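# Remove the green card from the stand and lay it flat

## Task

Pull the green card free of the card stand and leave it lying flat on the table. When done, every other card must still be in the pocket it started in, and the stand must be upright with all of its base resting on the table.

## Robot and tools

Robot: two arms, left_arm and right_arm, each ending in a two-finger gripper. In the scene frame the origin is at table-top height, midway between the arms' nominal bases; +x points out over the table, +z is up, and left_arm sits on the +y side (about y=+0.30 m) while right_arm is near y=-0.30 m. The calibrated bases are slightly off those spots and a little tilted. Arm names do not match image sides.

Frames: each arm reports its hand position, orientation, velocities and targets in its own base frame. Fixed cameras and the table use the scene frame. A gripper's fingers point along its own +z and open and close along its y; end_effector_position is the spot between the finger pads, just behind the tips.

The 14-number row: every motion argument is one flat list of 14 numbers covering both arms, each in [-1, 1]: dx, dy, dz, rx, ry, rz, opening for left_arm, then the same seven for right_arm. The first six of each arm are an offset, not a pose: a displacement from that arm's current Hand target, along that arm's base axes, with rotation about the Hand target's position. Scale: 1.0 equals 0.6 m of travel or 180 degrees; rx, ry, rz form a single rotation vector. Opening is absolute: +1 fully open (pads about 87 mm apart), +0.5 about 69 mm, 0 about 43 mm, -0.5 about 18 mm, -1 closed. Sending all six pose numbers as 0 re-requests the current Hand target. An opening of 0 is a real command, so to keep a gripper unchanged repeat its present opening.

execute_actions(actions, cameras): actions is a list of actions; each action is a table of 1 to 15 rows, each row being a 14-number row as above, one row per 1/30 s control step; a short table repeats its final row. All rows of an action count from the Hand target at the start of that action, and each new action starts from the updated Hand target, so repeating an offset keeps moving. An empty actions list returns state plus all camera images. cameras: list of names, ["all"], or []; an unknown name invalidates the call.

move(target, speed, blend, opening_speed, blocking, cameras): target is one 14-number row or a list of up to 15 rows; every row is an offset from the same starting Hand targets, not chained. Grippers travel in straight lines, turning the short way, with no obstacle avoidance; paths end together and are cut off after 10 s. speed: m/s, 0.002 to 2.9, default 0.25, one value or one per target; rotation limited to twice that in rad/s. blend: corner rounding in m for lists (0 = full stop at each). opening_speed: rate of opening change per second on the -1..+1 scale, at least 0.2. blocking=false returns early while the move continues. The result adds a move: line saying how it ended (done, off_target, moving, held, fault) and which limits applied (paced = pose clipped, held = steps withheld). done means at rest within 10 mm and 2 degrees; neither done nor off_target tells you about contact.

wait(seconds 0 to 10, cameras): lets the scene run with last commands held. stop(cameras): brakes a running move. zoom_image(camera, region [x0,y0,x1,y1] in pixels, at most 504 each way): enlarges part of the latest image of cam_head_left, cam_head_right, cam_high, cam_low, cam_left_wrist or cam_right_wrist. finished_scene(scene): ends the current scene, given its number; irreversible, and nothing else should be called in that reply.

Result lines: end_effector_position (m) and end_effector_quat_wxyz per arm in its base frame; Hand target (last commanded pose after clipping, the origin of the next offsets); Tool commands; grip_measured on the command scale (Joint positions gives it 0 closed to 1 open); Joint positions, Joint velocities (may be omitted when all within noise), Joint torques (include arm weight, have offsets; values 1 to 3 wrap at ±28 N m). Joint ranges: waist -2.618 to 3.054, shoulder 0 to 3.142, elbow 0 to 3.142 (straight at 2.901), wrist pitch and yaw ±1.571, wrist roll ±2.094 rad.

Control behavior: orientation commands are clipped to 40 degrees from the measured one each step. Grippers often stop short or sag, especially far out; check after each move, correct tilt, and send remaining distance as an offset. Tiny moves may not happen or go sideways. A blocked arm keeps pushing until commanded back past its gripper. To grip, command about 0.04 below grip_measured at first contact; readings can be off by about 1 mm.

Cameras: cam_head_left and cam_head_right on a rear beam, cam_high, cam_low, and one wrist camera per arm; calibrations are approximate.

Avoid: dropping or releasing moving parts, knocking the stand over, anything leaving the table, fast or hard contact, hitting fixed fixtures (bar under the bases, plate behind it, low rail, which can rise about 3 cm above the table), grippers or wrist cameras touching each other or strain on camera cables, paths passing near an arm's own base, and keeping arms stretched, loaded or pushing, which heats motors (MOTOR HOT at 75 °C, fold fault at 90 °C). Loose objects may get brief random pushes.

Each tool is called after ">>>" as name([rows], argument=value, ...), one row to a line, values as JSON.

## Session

>>> execute_actions(actions=[])

Scene clock: 0.00 s.
left_arm: end_effector_position=(+0.3804, +0.0016, +0.0487) grip_measured=+1.000 end_effector_quat_wxyz=(+0.577, +0.002, +0.816, -0.025) | right_arm: end_effector_position=(+0.3874, -0.0058, +0.0520) grip_measured=+1.000 end_effector_quat_wxyz=(+0.575, +0.019, +0.814, -0.081)
Joint positions: left_arm=[0.044 1.55 0.35 0.86 0.084 -0.01 1] | right_arm=[0.1 1.576 0.392 0.841 0.249 -0.028 1]
Joint velocities: within noise
Joint torques (N m): no reading
Heat: left arm: 32 °C; right arm: 31 °C.
Hand target: left_arm +0.3866, +0.0020, +0.0600; +0.592, +0.003, +0.805, -0.024 | right_arm +0.3903, -0.0044, +0.0577; +0.582, +0.019, +0.809, -0.079
Tool commands: left_gripper/opening=+1.0 right_gripper/opening=+1.0
camera_calibration:
cam_left_wrist: T_world_to_cam=[[-0.0226536, -0.998891, 0.0412803, 0.00770299], [-0.934277, 0.00645587, -0.35649, 0.394478], [0.355828, -0.046643, -0.933387, 0.0528999], [0, 0, 0, 1]] pos_world=[0.349903, 0.00761515, 0.189686]
cam_right_wrist: T_world_to_cam=[[-0.118602, -0.987724, 0.101657, 0.0348742], [-0.931764, 0.0753291, -0.355163, 0.399681], [0.343145, -0.136844, -0.929261, 0.0588504], [0, 0, 0, 1]] pos_world=[0.35635, 0.0123919, 0.193094]

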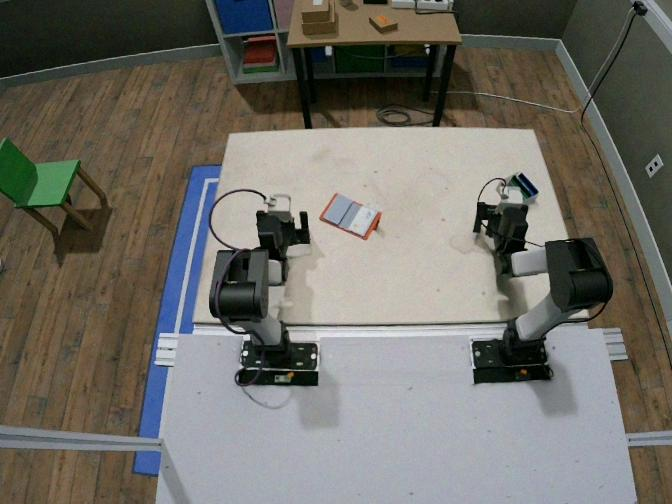

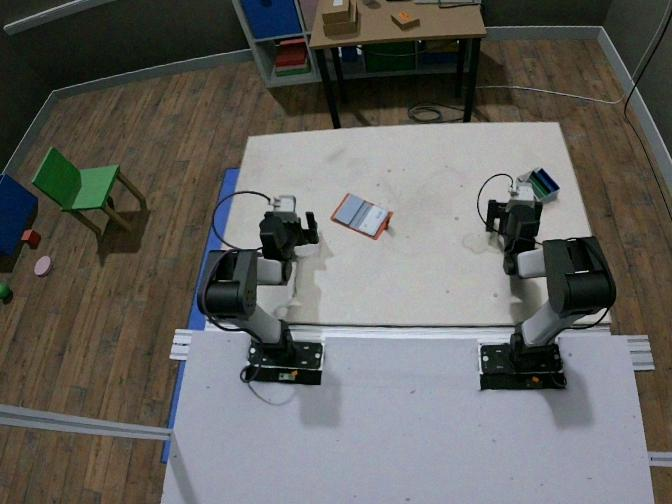

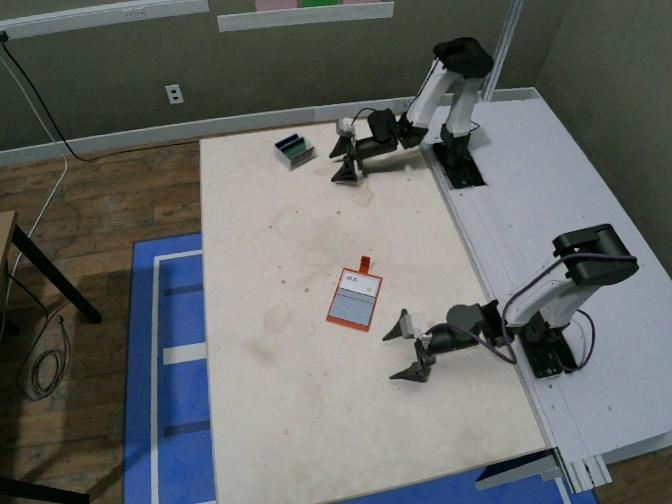

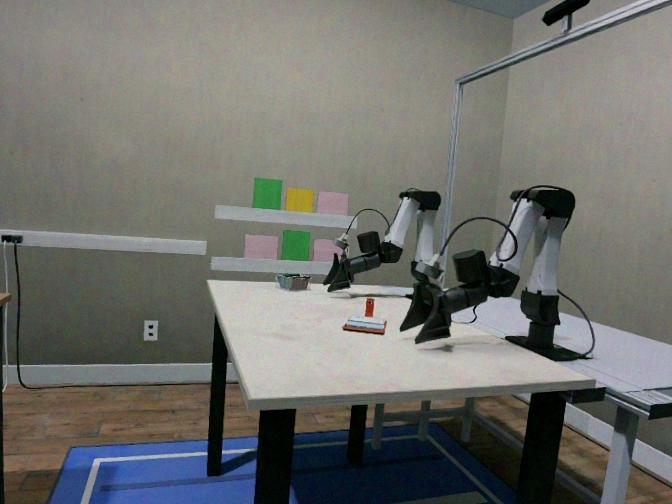

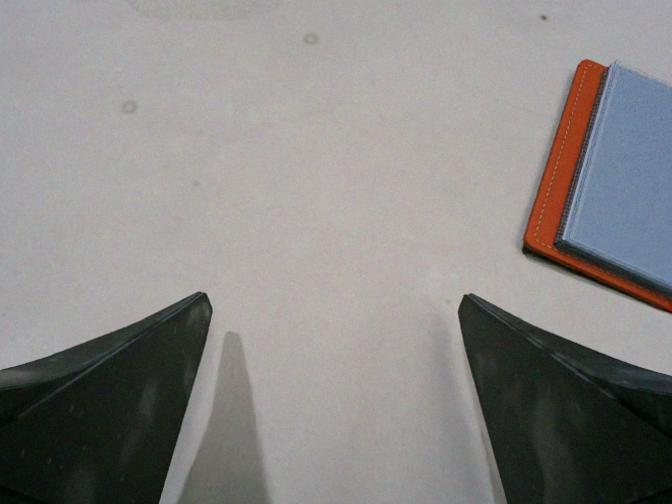

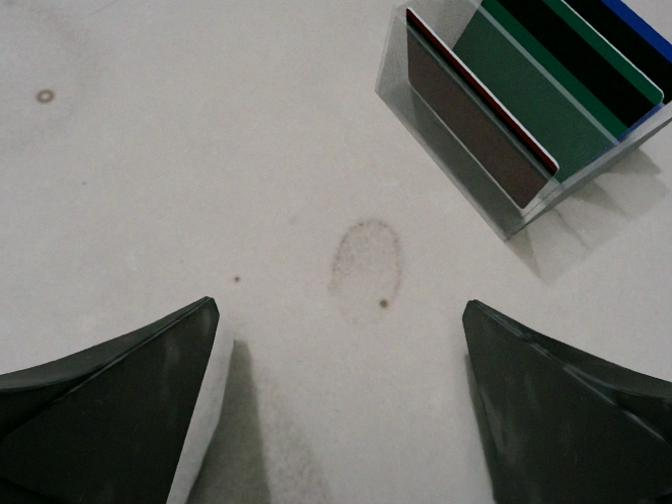

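>>> zoom_image(camera="cam_right_wrist", region=[360, 0, 672, 260])

>>> zoom_image(camera="cam_high", region=[250, 110, 350, 185])

>>> zoom_image(camera="cam_head_left", region=[490, 150, 570, 220])

Scaled by 1.615 from the camera's 672x504 image, which has a finer 960x720 frame.

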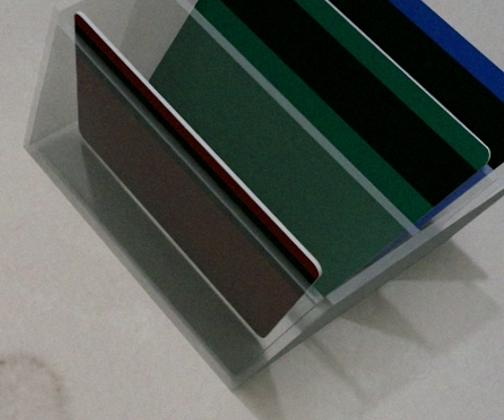

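Scaled by 5.040 from the camera's 672x504 image, which has a finer 960x720 frame.

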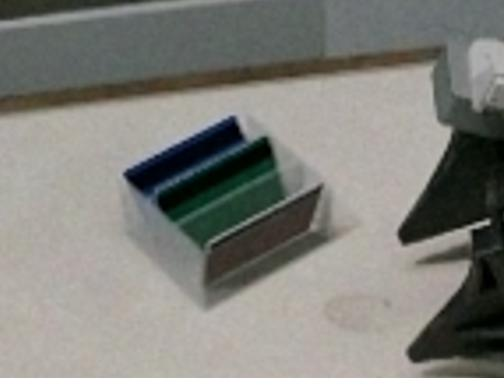

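Scaled by 6.300 from the camera's 672x504 image, which has a finer 960x720 frame.

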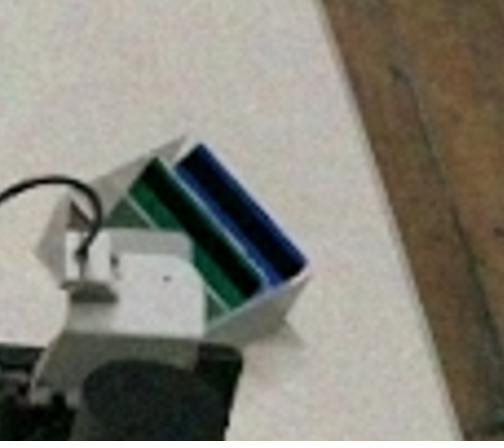

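>>> move([
  [0,0,0,0,0,0,1,0,0,0.22,-0.014,0.2,0.06,1],
  [0,0,0,0,0,0,1,0.1587,-0.1843,0.16,-0.0276,0.4015,0.125,1],
], speed=0.5, blend=[0.03,0], cameras=["cam_right_wrist","cam_high","cam_head_right"])

>>> zoom_image(camera="cam_right_wrist", region=[140, 60, 500, 330])

Scene clock: 17.43 s.
left_arm: end_effector_position=(+0.3804, +0.0016, +0.0487) grip_measured=+1.000 end_effector_quat_wxyz=(+0.577, +0.002, +0.816, -0.025) | right_arm: end_effector_position=(+0.4838, -0.1182, +0.1543) grip_measured=+1.000 end_effector_quat_wxyz=(+0.152, -0.203, +0.965, -0.065)
Joint positions: left_arm=[0.044 1.55 0.35 0.86 0.084 -0.01 1] | right_arm=[-0.191 2.521 2.841 -1.559 0.003 -0.606 1]
Joint torques (N m): left_arm=[0.17 -6.5 5.75 2.28 -0.05 0.06] | right_arm=[0.9 -10.73 8.7 0.67 0.34 -0.13]
Heat: left arm: 34 °C; right arm: 32 °C.
Hand target: left_arm +0.3866, +0.0020, +0.0600; +0.592, +0.003, +0.805, -0.024 | right_arm +0.4856, -0.1151, +0.1537; +0.000, -0.202, +0.979, +0.000
Off the commanded pose: left_arm 0.013 m, 2 deg | right_arm 0.004 m, 19 deg.
elbow stopped short (right arm): the move would have taken joint 3 (elbow) straighter than the controller allows.
move: off_target (left_arm, right_arm)
camera_calibration:
cam_right_wrist: T_world_to_cam=[[0.369638, -0.911839, 0.178653, -0.314249], [-0.80517, -0.218368, 0.551376, 0.298491], [-0.463755, -0.347655, -0.814903, 0.453269], [0, 0, 0, 1]] pos_world=[0.5667, -0.0637825, 0.260932]
Images, in order (width x height): cam_head_right 672x504, cam_high 672x504, cam_right_wrist 672x504.

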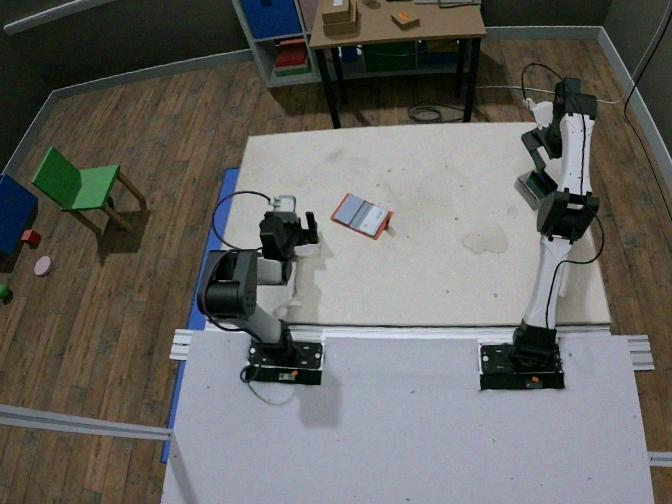

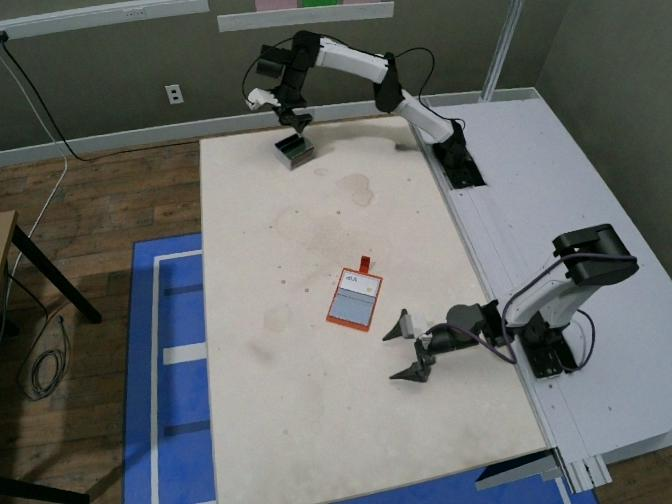

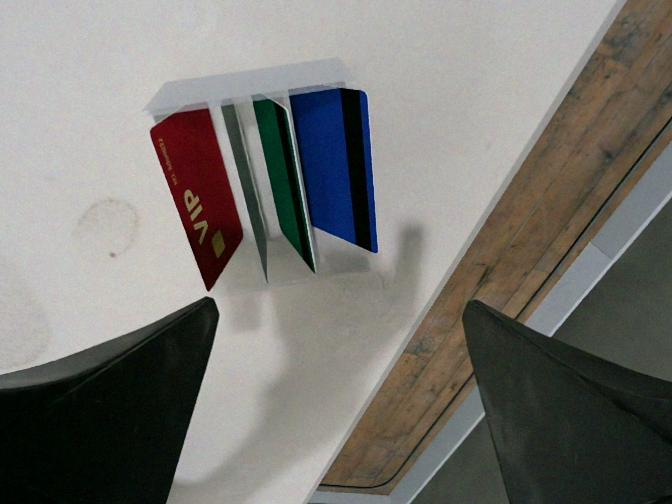

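Scaled by 1.400 from the camera's 672x504 image, which has a finer 960x720 frame.

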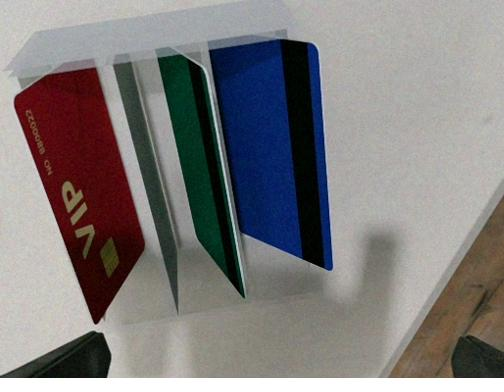

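>>> move(target=[0,0,0,0,0,0,1,-0.0053,0.0028,-0.065,0,0,0.026,-0.38], speed=0.25, cameras=["cam_right_wrist"])

>>> zoom_image(camera="cam_right_wrist", region=[140, 60, 500, 330])

Scene clock: 26.73 s.
left_arm: end_effector_position=(+0.3804, +0.0016, +0.0487) grip_measured=+1.000 end_effector_quat_wxyz=(+0.577, +0.002, +0.816, -0.025) | right_arm: end_effector_position=(+0.4852, -0.1179, +0.1251) grip_measured=-0.380 end_effector_quat_wxyz=(+0.119, -0.239, +0.962, -0.056)
Joint positions: left_arm=[0.044 1.55 0.35 0.86 0.084 -0.01 1] | right_arm=[-0.185 2.582 2.841 -1.567 0.003 -0.673 0.31]
Joint torques (N m): left_arm=[0.16 -6.5 5.74 2.29 -0.05 0.06] | right_arm=[0.85 -11.03 5.05 0.57 0.31 -0.14]
Heat: left arm: 36 °C; right arm: 37 °C.
Hand target: left_arm +0.3866, +0.0020, +0.0600; +0.592, +0.003, +0.805, -0.024 | right_arm +0.4824, -0.1134, +0.1148; +0.000, -0.242, +0.970, +0.000
Off the commanded pose: left_arm 0.013 m, 2 deg | right_arm 0.012 m, 15 deg.
elbow stopped short (right arm): the move would have taken joint 3 (elbow) straighter than the controller allows.
joint sent to its limit (right arm) — joint 4 (wrist pitch), lower limit. The joint targets are off in orientation, not in position.
move: off_target (left_arm, right_arm)
camera_calibration:
cam_right_wrist: T_world_to_cam=[[0.444028, -0.882478, 0.155152, -0.338998], [-0.746383, -0.268487, 0.608956, 0.274117], [-0.495734, -0.386196, -0.777882, 0.436521], [0, 0, 0, 1]] pos_world=[0.571519, -0.0569781, 0.225233]
Images, in order (width x height): cam_right_wrist 672x504.

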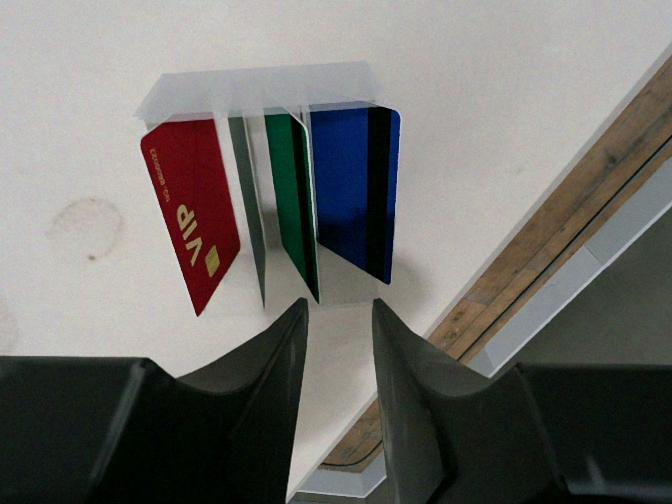

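Scaled by 1.400 from the camera's 672x504 image, which has a finer 960x720 frame.

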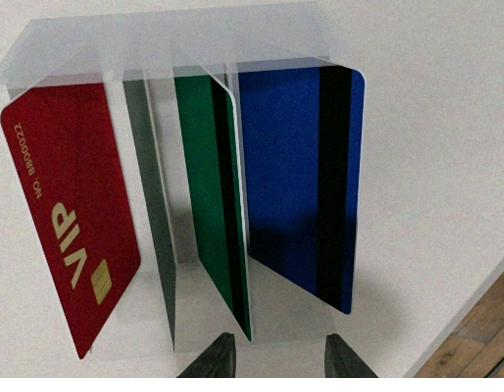

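>>> move(target=[0,0,0,0,0,0,1,-0.0043,0.008,-0.05,0,0,0,-0.38], speed=0.1, cameras=["cam_right_wrist","cam_high"])

>>> zoom_image(camera="cam_right_wrist", region=[140, 60, 500, 330])

Scene clock: 41.83 s.
left_arm: end_effector_position=(+0.3804, +0.0016, +0.0487) grip_measured=+1.000 end_effector_quat_wxyz=(+0.577, +0.002, +0.816, -0.025) | right_arm: end_effector_position=(+0.4828, -0.1140, +0.0945) grip_measured=-0.380 end_effector_quat_wxyz=(+0.085, -0.243, +0.965, -0.040)
Joint positions: left_arm=[0.044 1.55 0.35 0.86 0.084 -0.01 1] | right_arm=[-0.179 2.635 2.82 -1.567 0.003 -0.673 0.31]
Joint torques (N m): left_arm=[0.18 -6.52 5.75 2.28 -0.05 0.06] | right_arm=[0.88 -11.23 5.56 0.47 0.29 0]
Heat: left arm: 38 °C; right arm: 43 °C.
Hand target: left_arm +0.3866, +0.0020, +0.0600; +0.592, +0.003, +0.805, -0.024 | right_arm +0.4798, -0.1085, +0.0848; +0.000, -0.242, +0.970, +0.000
Off the commanded pose: left_arm 0.013 m, 2 deg | right_arm 0.011 m, 11 deg.
joint sent to its limit (right arm) — joint 4 (wrist pitch), lower limit. The joint targets are off in orientation, not in position.
move: off_target (left_arm, right_arm)
camera_calibration:
cam_right_wrist: T_world_to_cam=[[0.460199, -0.880973, 0.110018, -0.333085], [-0.69774, -0.28226, 0.658398, 0.262276], [-0.548977, -0.379759, -0.744585, 0.436415], [0, 0, 0, 1]] pos_world=[0.575868, -0.0536765, 0.188912]
Images, in order (width x height): cam_high 672x504, cam_right_wrist 672x504.

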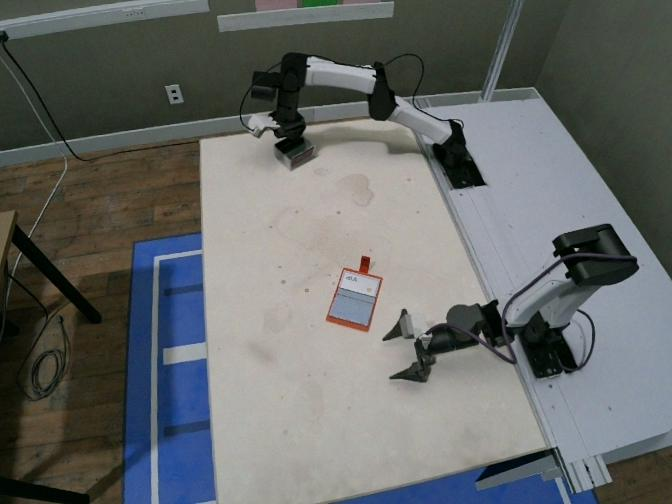

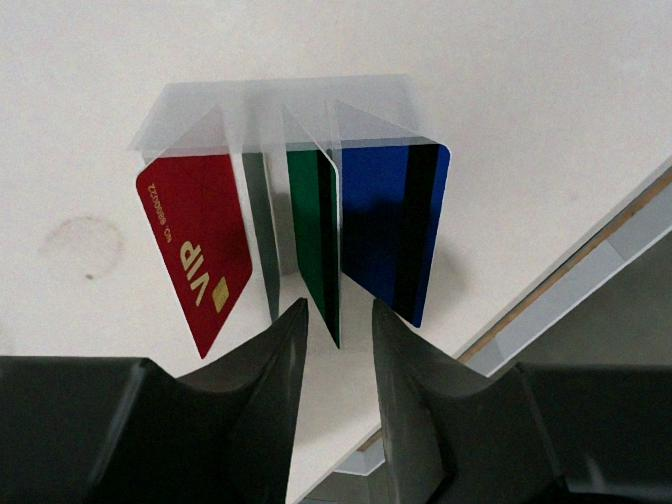

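Scaled by 1.400 from the camera's 672x504 image, which has a finer 960x720 frame.

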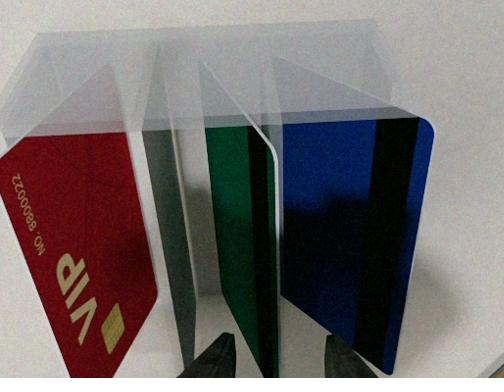

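>>> move([
  [0,0,0,0,0,0,1,0,0,-0.04,0,0,0,-0.38],
  [0,0,0,0,0,0,1,-0.078,0.147,-0.045,0,0,0,-0.38],
], speed=[0.08,0.08], blend=[0,0], cameras=["cam_right_wrist","cam_high"])

>>> zoom_image(camera="cam_right_wrist", region=[140, 80, 500, 350])

Scene clock: 48.07 s.
left_arm: end_effector_position=(+0.3804, +0.0016, +0.0487) grip_measured=+1.000 end_effector_quat_wxyz=(+0.577, +0.002, +0.816, -0.025) | right_arm: end_effector_position=(+0.4294, -0.0253, +0.0382) grip_measured=-0.380 end_effector_quat_wxyz=(-0.027, -0.244, +0.969, +0.003)
Joint positions: left_arm=[0.044 1.55 0.35 0.86 0.084 -0.01 1] | right_arm=[-0.009 2.474 2.267 -1.417 0.009 -0.502 0.31]
Joint torques (N m): left_arm=[0.16 -6.52 5.74 2.28 -0.05 0.06] | right_arm=[0.44 -16.21 5.57 0.29 0.17 0.05]
Heat: left arm: 39 °C; right arm: 44 °C.
Hand target: left_arm +0.3866, +0.0020, +0.0600; +0.592, +0.003, +0.805, -0.024 | right_arm +0.4330, -0.0204, +0.0579; +0.000, -0.242, +0.970, +0.000
Off the commanded pose: left_arm 0.013 m, 2 deg | right_arm 0.020 m, 3 deg.
move: off_target (left_arm, right_arm)
camera_calibration:
cam_right_wrist: T_world_to_cam=[[0.468456, -0.883091, -0.0264612, -0.222544], [-0.523762, -0.301713, 0.796645, 0.206561], [-0.711493, -0.359333, -0.603869, 0.463773], [0, 0, 0, 1]] pos_world=[0.542412, 0.0324444, 0.109614]
Images, in order (width x height): cam_high 672x504, cam_right_wrist 672x504.

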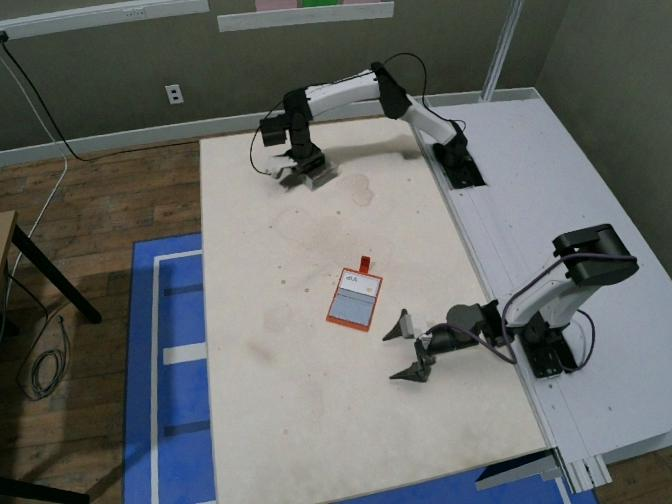

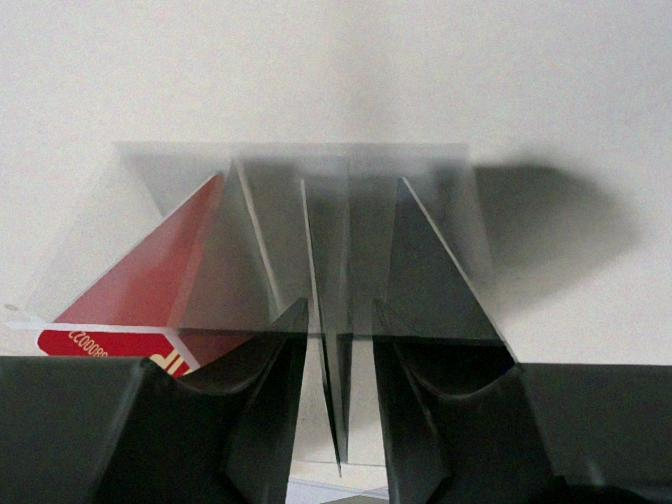

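Scaled by 1.400 from the camera's 672x504 image, which has a finer 960x720 frame.

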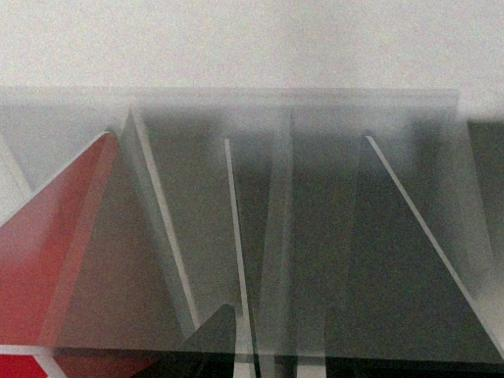

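>>> move([
  [0,0,0,0,0,0,1,0,0,0.033,0,0,0,-0.38],
  [0,0,0,0,0,0,1,0,0,0.033,0,0,0,-0.85],
], speed=0.06, opening_speed=0.5, cameras=["cam_right_wrist"])

>>> zoom_image(camera="cam_right_wrist", region=[140, 120, 500, 390])

Scene clock: 56.67 s.
left_arm: end_effector_position=(+0.3804, +0.0016, +0.0487) grip_measured=+1.000 end_effector_quat_wxyz=(+0.577, +0.002, +0.816, -0.025) | right_arm: end_effector_position=(+0.4282, -0.0252, +0.0540) grip_measured=-0.847 end_effector_quat_wxyz=(-0.027, -0.244, +0.969, +0.003)
Joint positions: left_arm=[0.044 1.55 0.35 0.86 0.084 -0.01 1] | right_arm=[-0.009 2.474 2.33 -1.481 0.008 -0.501 0.076]
Joint torques (N m): left_arm=[0.17 -6.49 5.75 2.28 -0.05 0.06] | right_arm=[0.5 -15.34 9.06 0.1 0.18 0.08]
Heat: left arm: 39 °C; right arm: 50 °C.
Hand target: left_arm +0.3866, +0.0020, +0.0600; +0.592, +0.003, +0.805, -0.024 | right_arm +0.4331, -0.0203, +0.0777; +0.000, -0.242, +0.970, +0.000
Off the commanded pose: left_arm 0.013 m, 2 deg | right_arm 0.025 m, 3 deg.
move: off_target (left_arm, right_arm); target 2's new opening was sent with right_arm's hand 0.025 m and 3 deg from that target
camera_calibration:
cam_right_wrist: T_world_to_cam=[[0.467386, -0.883639, -0.0270573, -0.221028], [-0.52353, -0.301315, 0.796948, 0.193269], [-0.712367, -0.358317, -0.603442, 0.472822], [0, 0, 0, 1]] pos_world=[0.54131, 0.0323463, 0.125315]
Images, in order (width x height): cam_right_wrist 672x504.

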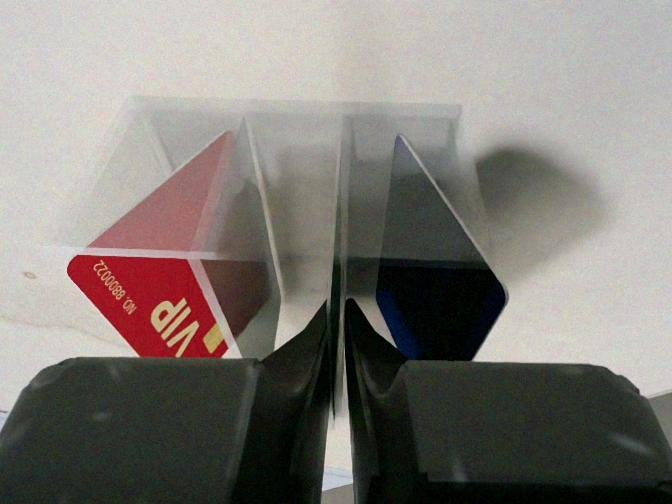

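Scaled by 1.400 from the camera's 672x504 image, which has a finer 960x720 frame.

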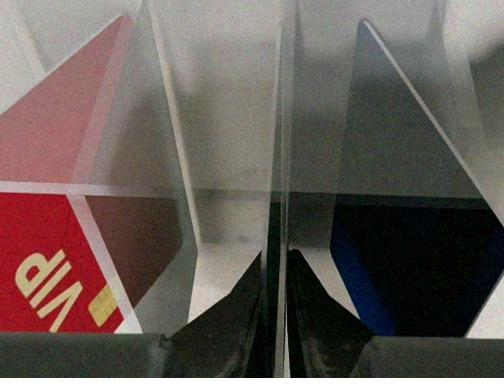

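>>> move([
  [0,0,0,0,0,0,1,0.0063,-0.0118,0,0,0,0,-0.68],
  [0,0,0,0,0,0,1,0.0172,-0.0324,0.05,0,0,0,-0.68],
], speed=0.025, opening_speed=0.3, cameras=["cam_right_wrist","cam_low","cam_high"])

>>> zoom_image(camera="cam_right_wrist", region=[140, 120, 500, 390])

>>> zoom_image(camera="cam_high", region=[240, 110, 380, 215])

Scene clock: 72.27 s.
left_arm: end_effector_position=(+0.3804, +0.0016, +0.0487) grip_measured=+1.000 end_effector_quat_wxyz=(+0.577, +0.002, +0.816, -0.025) | right_arm: end_effector_position=(+0.4409, -0.0395, +0.0927) grip_measured=-0.680 end_effector_quat_wxyz=(+0.013, -0.238, +0.971, -0.008)
Joint positions: left_arm=[0.044 1.55 0.35 0.86 0.084 -0.01 1] | right_arm=[-0.04 2.474 2.499 -1.566 0.007 -0.52 0.16]
Joint torques (N m): left_arm=[0.17 -6.5 5.76 2.29 -0.05 0.06] | right_arm=[-0.23 -13.48 9.1 0.22 0.22 -0.15]
Heat: left arm: 41 °C; right arm: 56 °C.
Hand target: left_arm +0.3866, +0.0020, +0.0600; +0.592, +0.003, +0.805, -0.024 | right_arm +0.4434, -0.0397, +0.1077; +0.000, -0.242, +0.970, +0.000
Off the commanded pose: left_arm 0.013 m, 2 deg | right_arm 0.015 m, 2 deg.
joint sent to its limit (right arm) — joint 4 (wrist pitch), lower limit. The joint targets are off in orientation, not in position.
move: off_target (left_arm, right_arm)
camera_calibration:
cam_right_wrist: T_world_to_cam=[[0.45753, -0.889107, 0.0124685, -0.238049], [-0.592233, -0.294241, 0.750122, 0.199793], [-0.663269, -0.350588, -0.661182, 0.484121], [0, 0, 0, 1]] pos_world=[0.548342, 0.0168634, 0.173191]
Images, in order (width x height): cam_high 672x504, cam_low 672x504, cam_right_wrist 672x504.

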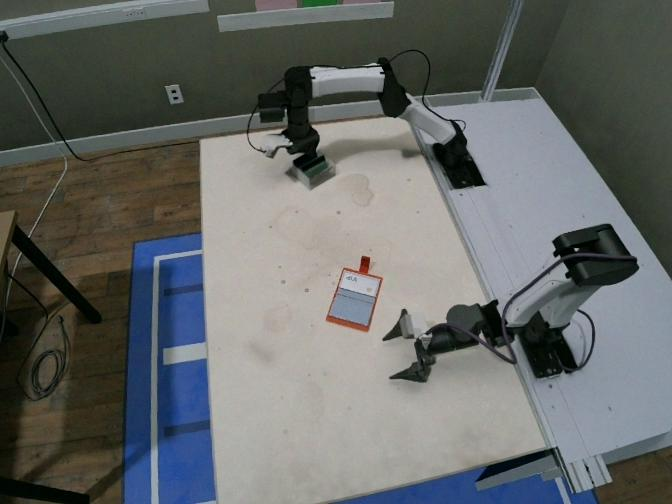

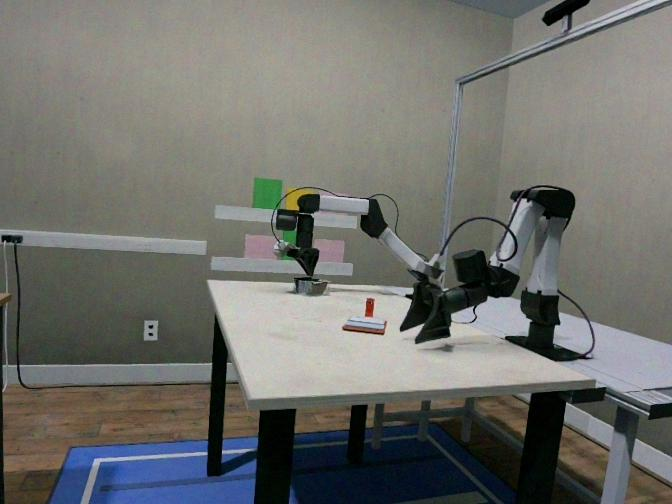

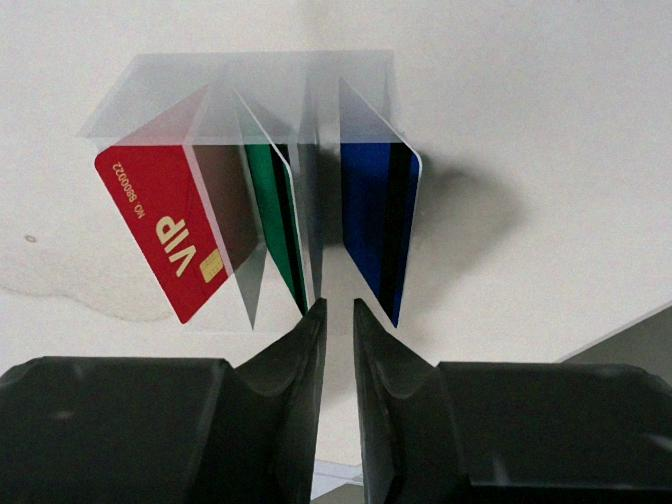

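Scaled by 1.400 from the camera's 672x504 image, which has a finer 960x720 frame.

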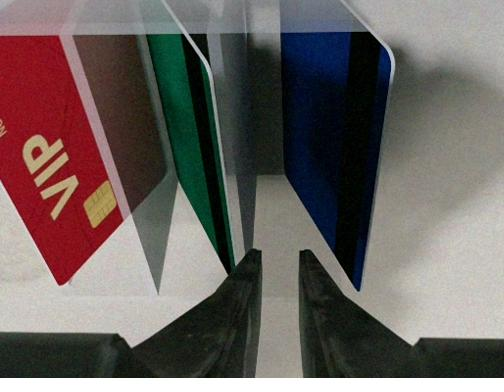

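Scaled by 3.600 from the camera's 672x504 image, which has a finer 960x720 frame.

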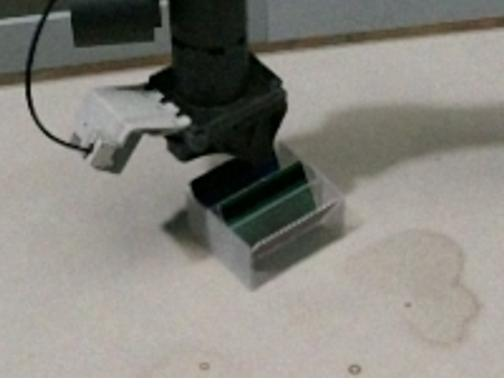

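>>> move([
  [0,0,0,0,0,0,1,-0.0125,0.0236,0,0,0,0,-0.4],
  [0,0,0,0,0,0,1,-0.0125,0.0236,-0.072,0,0,0,-0.4],
  [0,0,0,0,0,0,1,-0.0125,0.0236,-0.05,0,0,0,-0.85],
], speed=0.06, opening_speed=0.6, cameras=["cam_right_wrist"])

Scene clock: 83.70 s.
left_arm: end_effector_position=(+0.3804, +0.0016, +0.0487) grip_measured=+1.000 end_effector_quat_wxyz=(+0.577, +0.002, +0.816, -0.025) | right_arm: end_effector_position=(+0.4313, -0.0303, +0.0657) grip_measured=-0.666 end_effector_quat_wxyz=(-0.018, -0.243, +0.970, +0.002)
Joint positions: left_arm=[0.044 1.55 0.35 0.86 0.084 -0.01 1] | right_arm=[-0.021 2.474 2.38 -1.512 0.006 -0.512 0.167]
Joint torques (N m): left_arm=[0.16 -6.5 5.76 2.29 -0.05 0.06] | right_arm=[0.57 -13.37 8.57 0.21 0.19 0.08]
Heat: left arm: 42 °C; right arm: 57 °C.
Hand target: left_arm +0.3866, +0.0020, +0.0600; +0.592, +0.003, +0.805, -0.024 | right_arm +0.4358, -0.0256, +0.0776; +0.000, -0.242, +0.970, +0.000
Off the commanded pose: left_arm 0.013 m, 2 deg | right_arm 0.014 m, 2 deg.
move: off_target (left_arm, right_arm); target 3's new opening was sent with right_arm's hand 0.015 m and 2 deg from that target
camera_calibration:
cam_right_wrist: T_world_to_cam=[[0.466758, -0.884154, -0.0201957, -0.226863], [-0.539242, -0.302625, 0.785898, 0.191487], [-0.700967, -0.355934, -0.618026, 0.476443], [0, 0, 0, 1]] pos_world=[0.543119, 0.0269494, 0.139383]
Images, in order (width x height): cam_right_wrist 672x504.

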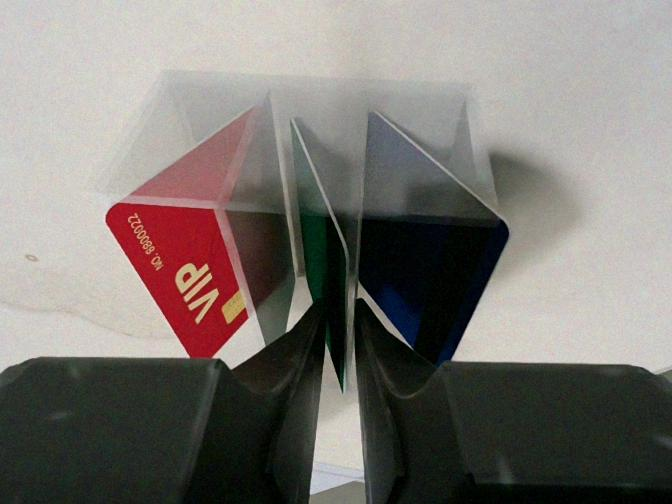

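>>> move([
  [0,0,0,0,0,0,1,0.001,-0.002,0,0,0,0,-0.4],
  [0,0,0,0,0,0,1,-0.002,0.004,-0.032,0,0,0,-0.4],
  [0,0,0,0,0,0,1,-0.002,0.004,-0.032,0,0,0,-0.85],
], speed=0.06, opening_speed=0.6, cameras=["cam_right_wrist"])

Scene clock: 89.50 s.
left_arm: end_effector_position=(+0.3804, +0.0016, +0.0487) grip_measured=+1.000 end_effector_quat_wxyz=(+0.577, +0.002, +0.816, -0.025) | right_arm: end_effector_position=(+0.4321, -0.0302, +0.0432) grip_measured=-0.847 end_effector_quat_wxyz=(-0.021, -0.241, +0.970, +0.002)
Joint positions: left_arm=[0.044 1.55 0.35 0.86 0.084 -0.01 1] | right_arm=[-0.021 2.474 2.289 -1.427 0.006 -0.507 0.076]
Joint torques (N m): left_arm=[0.16 -6.52 5.75 2.29 -0.05 0.06] | right_arm=[1.02 -15.32 5.55 0.31 0.2 0.07]
Heat: left arm: 42 °C; right arm: 58 °C.
Hand target: left_arm +0.3866, +0.0020, +0.0600; +0.592, +0.003, +0.805, -0.024 | right_arm +0.4347, -0.0233, +0.0585; +0.000, -0.242, +0.970, +0.000
Off the commanded pose: left_arm 0.013 m, 2 deg | right_arm 0.017 m, 2 deg.
move: off_target (left_arm, right_arm); target 3's new opening was sent with right_arm's hand 0.017 m and 3 deg from that target
camera_calibration:
cam_right_wrist: T_world_to_cam=[[0.462546, -0.886299, -0.0229157, -0.22571], [-0.535886, -0.300075, 0.789165, 0.208202], [-0.706313, -0.352744, -0.613754, 0.465284], [0, 0, 0, 1]] pos_world=[0.54461, 0.0265562, 0.116092]
Images, in order (width x height): cam_right_wrist 672x504.

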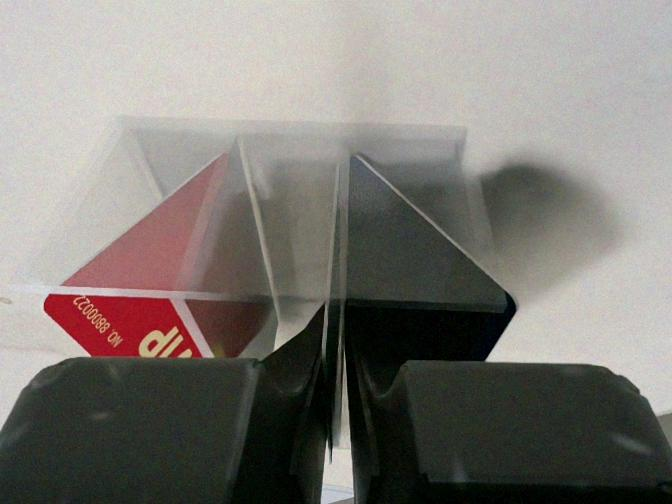

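>>> move([
  [0,0,0,0,0,0,1,0.0063,-0.0118,0,0,0,0,-0.68],
  [0,0,0,0,0,0,1,0.0172,-0.0324,0.049,0,0,0,-0.68],
], speed=0.025, opening_speed=0.3, cameras=["cam_right_wrist","cam_high"])

>>> zoom_image(camera="cam_high", region=[240, 110, 380, 215])

Scene clock: 95.43 s.
left_arm: end_effector_position=(+0.3804, +0.0016, +0.0487) grip_measured=+1.000 end_effector_quat_wxyz=(+0.577, +0.002, +0.816, -0.025) | right_arm: end_effector_position=(+0.4431, -0.0422, +0.0839) grip_measured=-0.680 end_effector_quat_wxyz=(+0.008, -0.237, +0.971, -0.005)
Joint positions: left_arm=[0.044 1.55 0.35 0.86 0.084 -0.01 1] | right_arm=[-0.046 2.503 2.516 -1.566 0.006 -0.525 0.16]
Joint torques (N m): left_arm=[0.16 -6.5 5.76 2.29 -0.05 0.06] | right_arm=[-0.25 -11.56 9.13 0.21 0.21 -0.15]
Heat: left arm: 42 °C; right arm: 59 °C.
Hand target: left_arm +0.3866, +0.0020, +0.0600; +0.592, +0.003, +0.805, -0.024 | right_arm +0.4450, -0.0427, +0.0878; +0.000, -0.242, +0.970, +0.000
Off the commanded pose: left_arm 0.013 m, 2 deg | right_arm 0.004 m, 1 deg.
joint sent to its limit (right arm) — joint 4 (wrist pitch), lower limit. The joint targets still meet the commanded pose.
move: off_target (left_arm)
camera_calibration:
cam_right_wrist: T_world_to_cam=[[0.456037, -0.889944, 0.0055224, -0.240214], [-0.583531, -0.294324, 0.756878, 0.202418], [-0.671954, -0.348387, -0.653532, 0.482129], [0, 0, 0, 1]] pos_world=[0.551632, 0.013767, 0.163207]
Images, in order (width x height): cam_high 672x504, cam_right_wrist 672x504.

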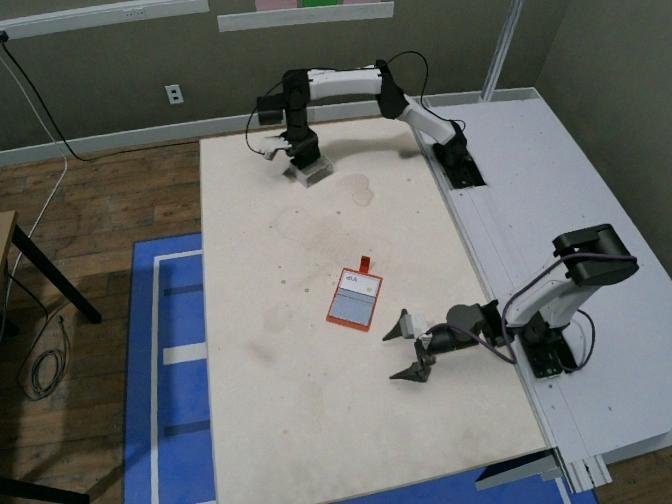

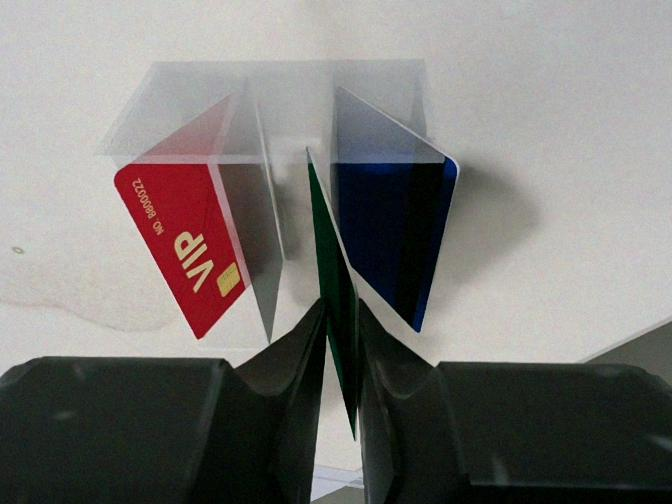

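Scaled by 3.600 from the camera's 672x504 image, which has a finer 960x720 frame.

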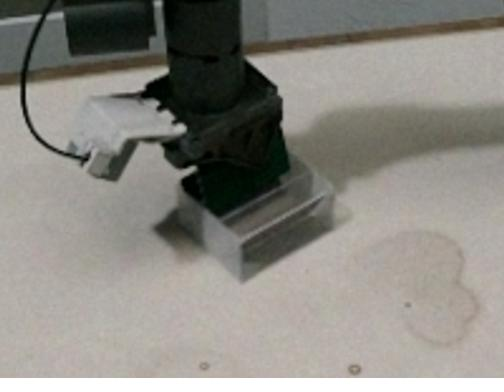

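Card is between the pads. Close while rising slightly, then lift and see.

>>> move(target=[0,0,0,0,0,0,1,0,0,0.006,0,0,0,-1], speed=0.02, opening_speed=0.6, cameras=["cam_right_wrist"])

Scene clock: 98.87 s.
left_arm: end_effector_position=(+0.3804, +0.0016, +0.0487) grip_measured=+1.000 end_effector_quat_wxyz=(+0.577, +0.002, +0.816, -0.025) | right_arm: end_effector_position=(+0.4427, -0.0423, +0.0840) grip_measured=-0.952 end_effector_quat_wxyz=(+0.007, -0.238, +0.971, -0.005)
Joint positions: left_arm=[0.044 1.55 0.35 0.86 0.084 -0.01 1] | right_arm=[-0.046 2.503 2.516 -1.567 0.006 -0.526 0.024]
Joint torques (N m): left_arm=[0.14 -6.52 5.76 2.28 -0.05 0.06] | right_arm=[-0.25 -12.3 8.96 0.21 0.22 -0.14]
Heat: left arm: 43 °C; right arm: 59 °C.
Hand target: left_arm +0.3866, +0.0020, +0.0600; +0.592, +0.003, +0.805, -0.024 | right_arm +0.4450, -0.0427, +0.0914; +0.000, -0.242, +0.970, +0.000
Off the commanded pose: left_arm 0.013 m, 2 deg | right_arm 0.008 m, 1 deg.
joint sent to its limit (right arm) — joint 4 (wrist pitch), lower limit. The joint targets still meet the commanded pose.
move: off_target (left_arm)
camera_calibration:
cam_right_wrist: T_world_to_cam=[[0.457021, -0.889443, 0.00480876, -0.240422], [-0.582079, -0.294992, 0.757736, 0.201415], [-0.672544, -0.3491, -0.652544, 0.482072], [0, 0, 0, 1]] pos_world=[0.551333, 0.0138654, 0.16311]
Images, in order (width x height): cam_right_wrist 672x504.

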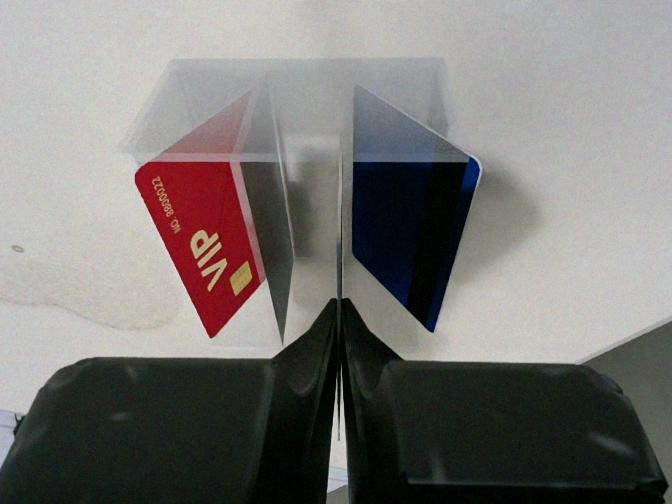

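>>> move([
  [0,0,0,0,0,0,1,0,0,0.11,0,0,0,-1],
  [0,0,0,0,0,0,1,-0.175,0.321,0.06,-0.226,-0.202,0.139,-1],
], speed=[0.06,0.2], blend=[0.008,0], cameras=["cam_high","cam_low","cam_right_wrist"])

>>> zoom_image(camera="cam_high", region=[240, 110, 420, 245])

Scene clock: 114.60 s.
left_arm: end_effector_position=(+0.3804, +0.0016, +0.0487) grip_measured=+1.000 end_effector_quat_wxyz=(+0.577, +0.002, +0.816, -0.025) | right_arm: end_effector_position=(+0.3405, +0.1491, +0.1254) grip_measured=-0.953 end_effector_quat_wxyz=(+0.202, -0.418, +0.790, -0.401)
Joint positions: left_arm=[0.044 1.55 0.35 0.86 0.084 -0.01 1] | right_arm=[0.816 1.901 1.416 -0.903 0.919 -0.249 0.024]
Joint torques (N m): left_arm=[0.16 -6.49 5.76 2.29 -0.05 0.06] | right_arm=[0.34 -9.2 5.87 0.69 0.77 0.11]
Heat: left arm: 44 °C; right arm: 59 °C.
Hand target: left_arm +0.3866, +0.0020, +0.0600; +0.592, +0.003, +0.805, -0.024 | right_arm +0.3400, +0.1499, +0.1274; +0.212, -0.412, +0.790, -0.402
Off the commanded pose: left_arm 0.013 m, 2 deg | right_arm 0.002 m, 1 deg.
move: off_target (left_arm)
camera_calibration:
cam_right_wrist: T_world_to_cam=[[0.500608, -0.336851, 0.797448, -0.220315], [-0.865488, -0.175633, 0.469131, 0.281905], [-0.0179693, -0.925032, -0.379463, 0.33594], [0, 0, 0, 1]] pos_world=[0.360313, 0.286054, 0.170916]
Images, in order (width x height): cam_high 672x504, cam_low 672x504, cam_right_wrist 672x504.

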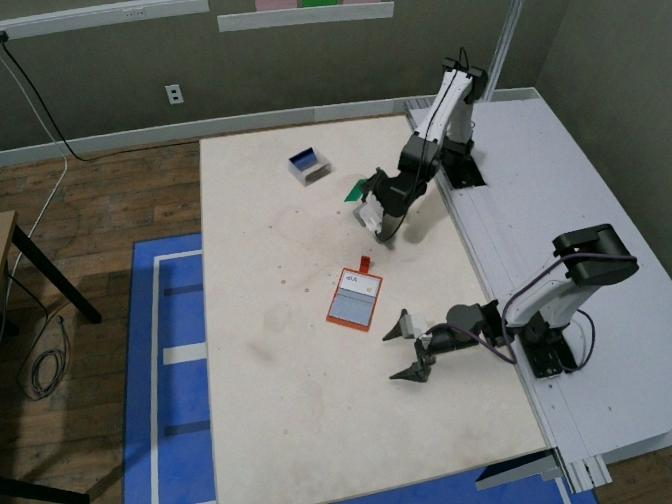

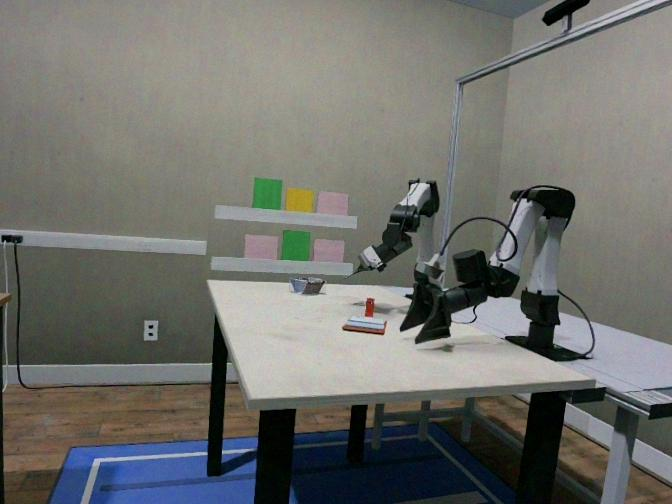

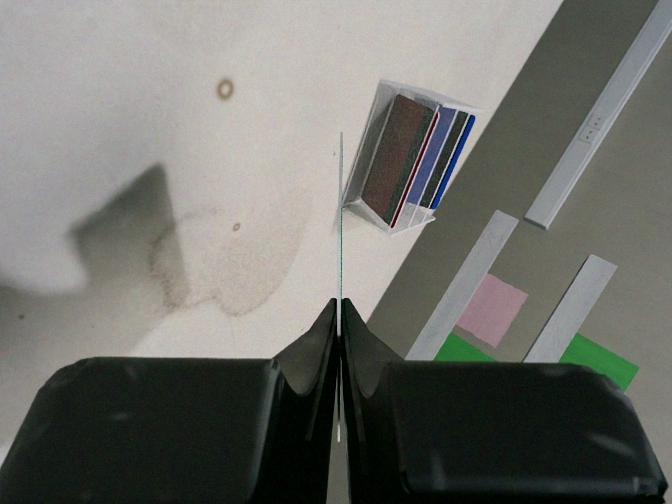

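Scaled by 2.800 from the camera's 672x504 image, which has a finer 960x720 frame.

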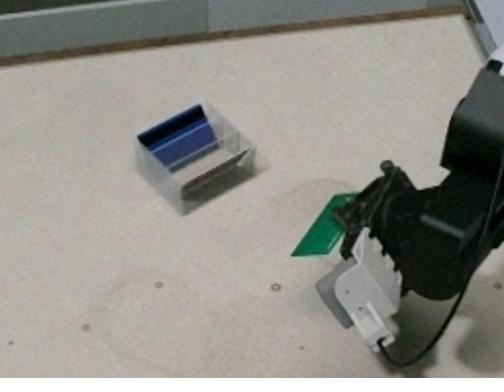

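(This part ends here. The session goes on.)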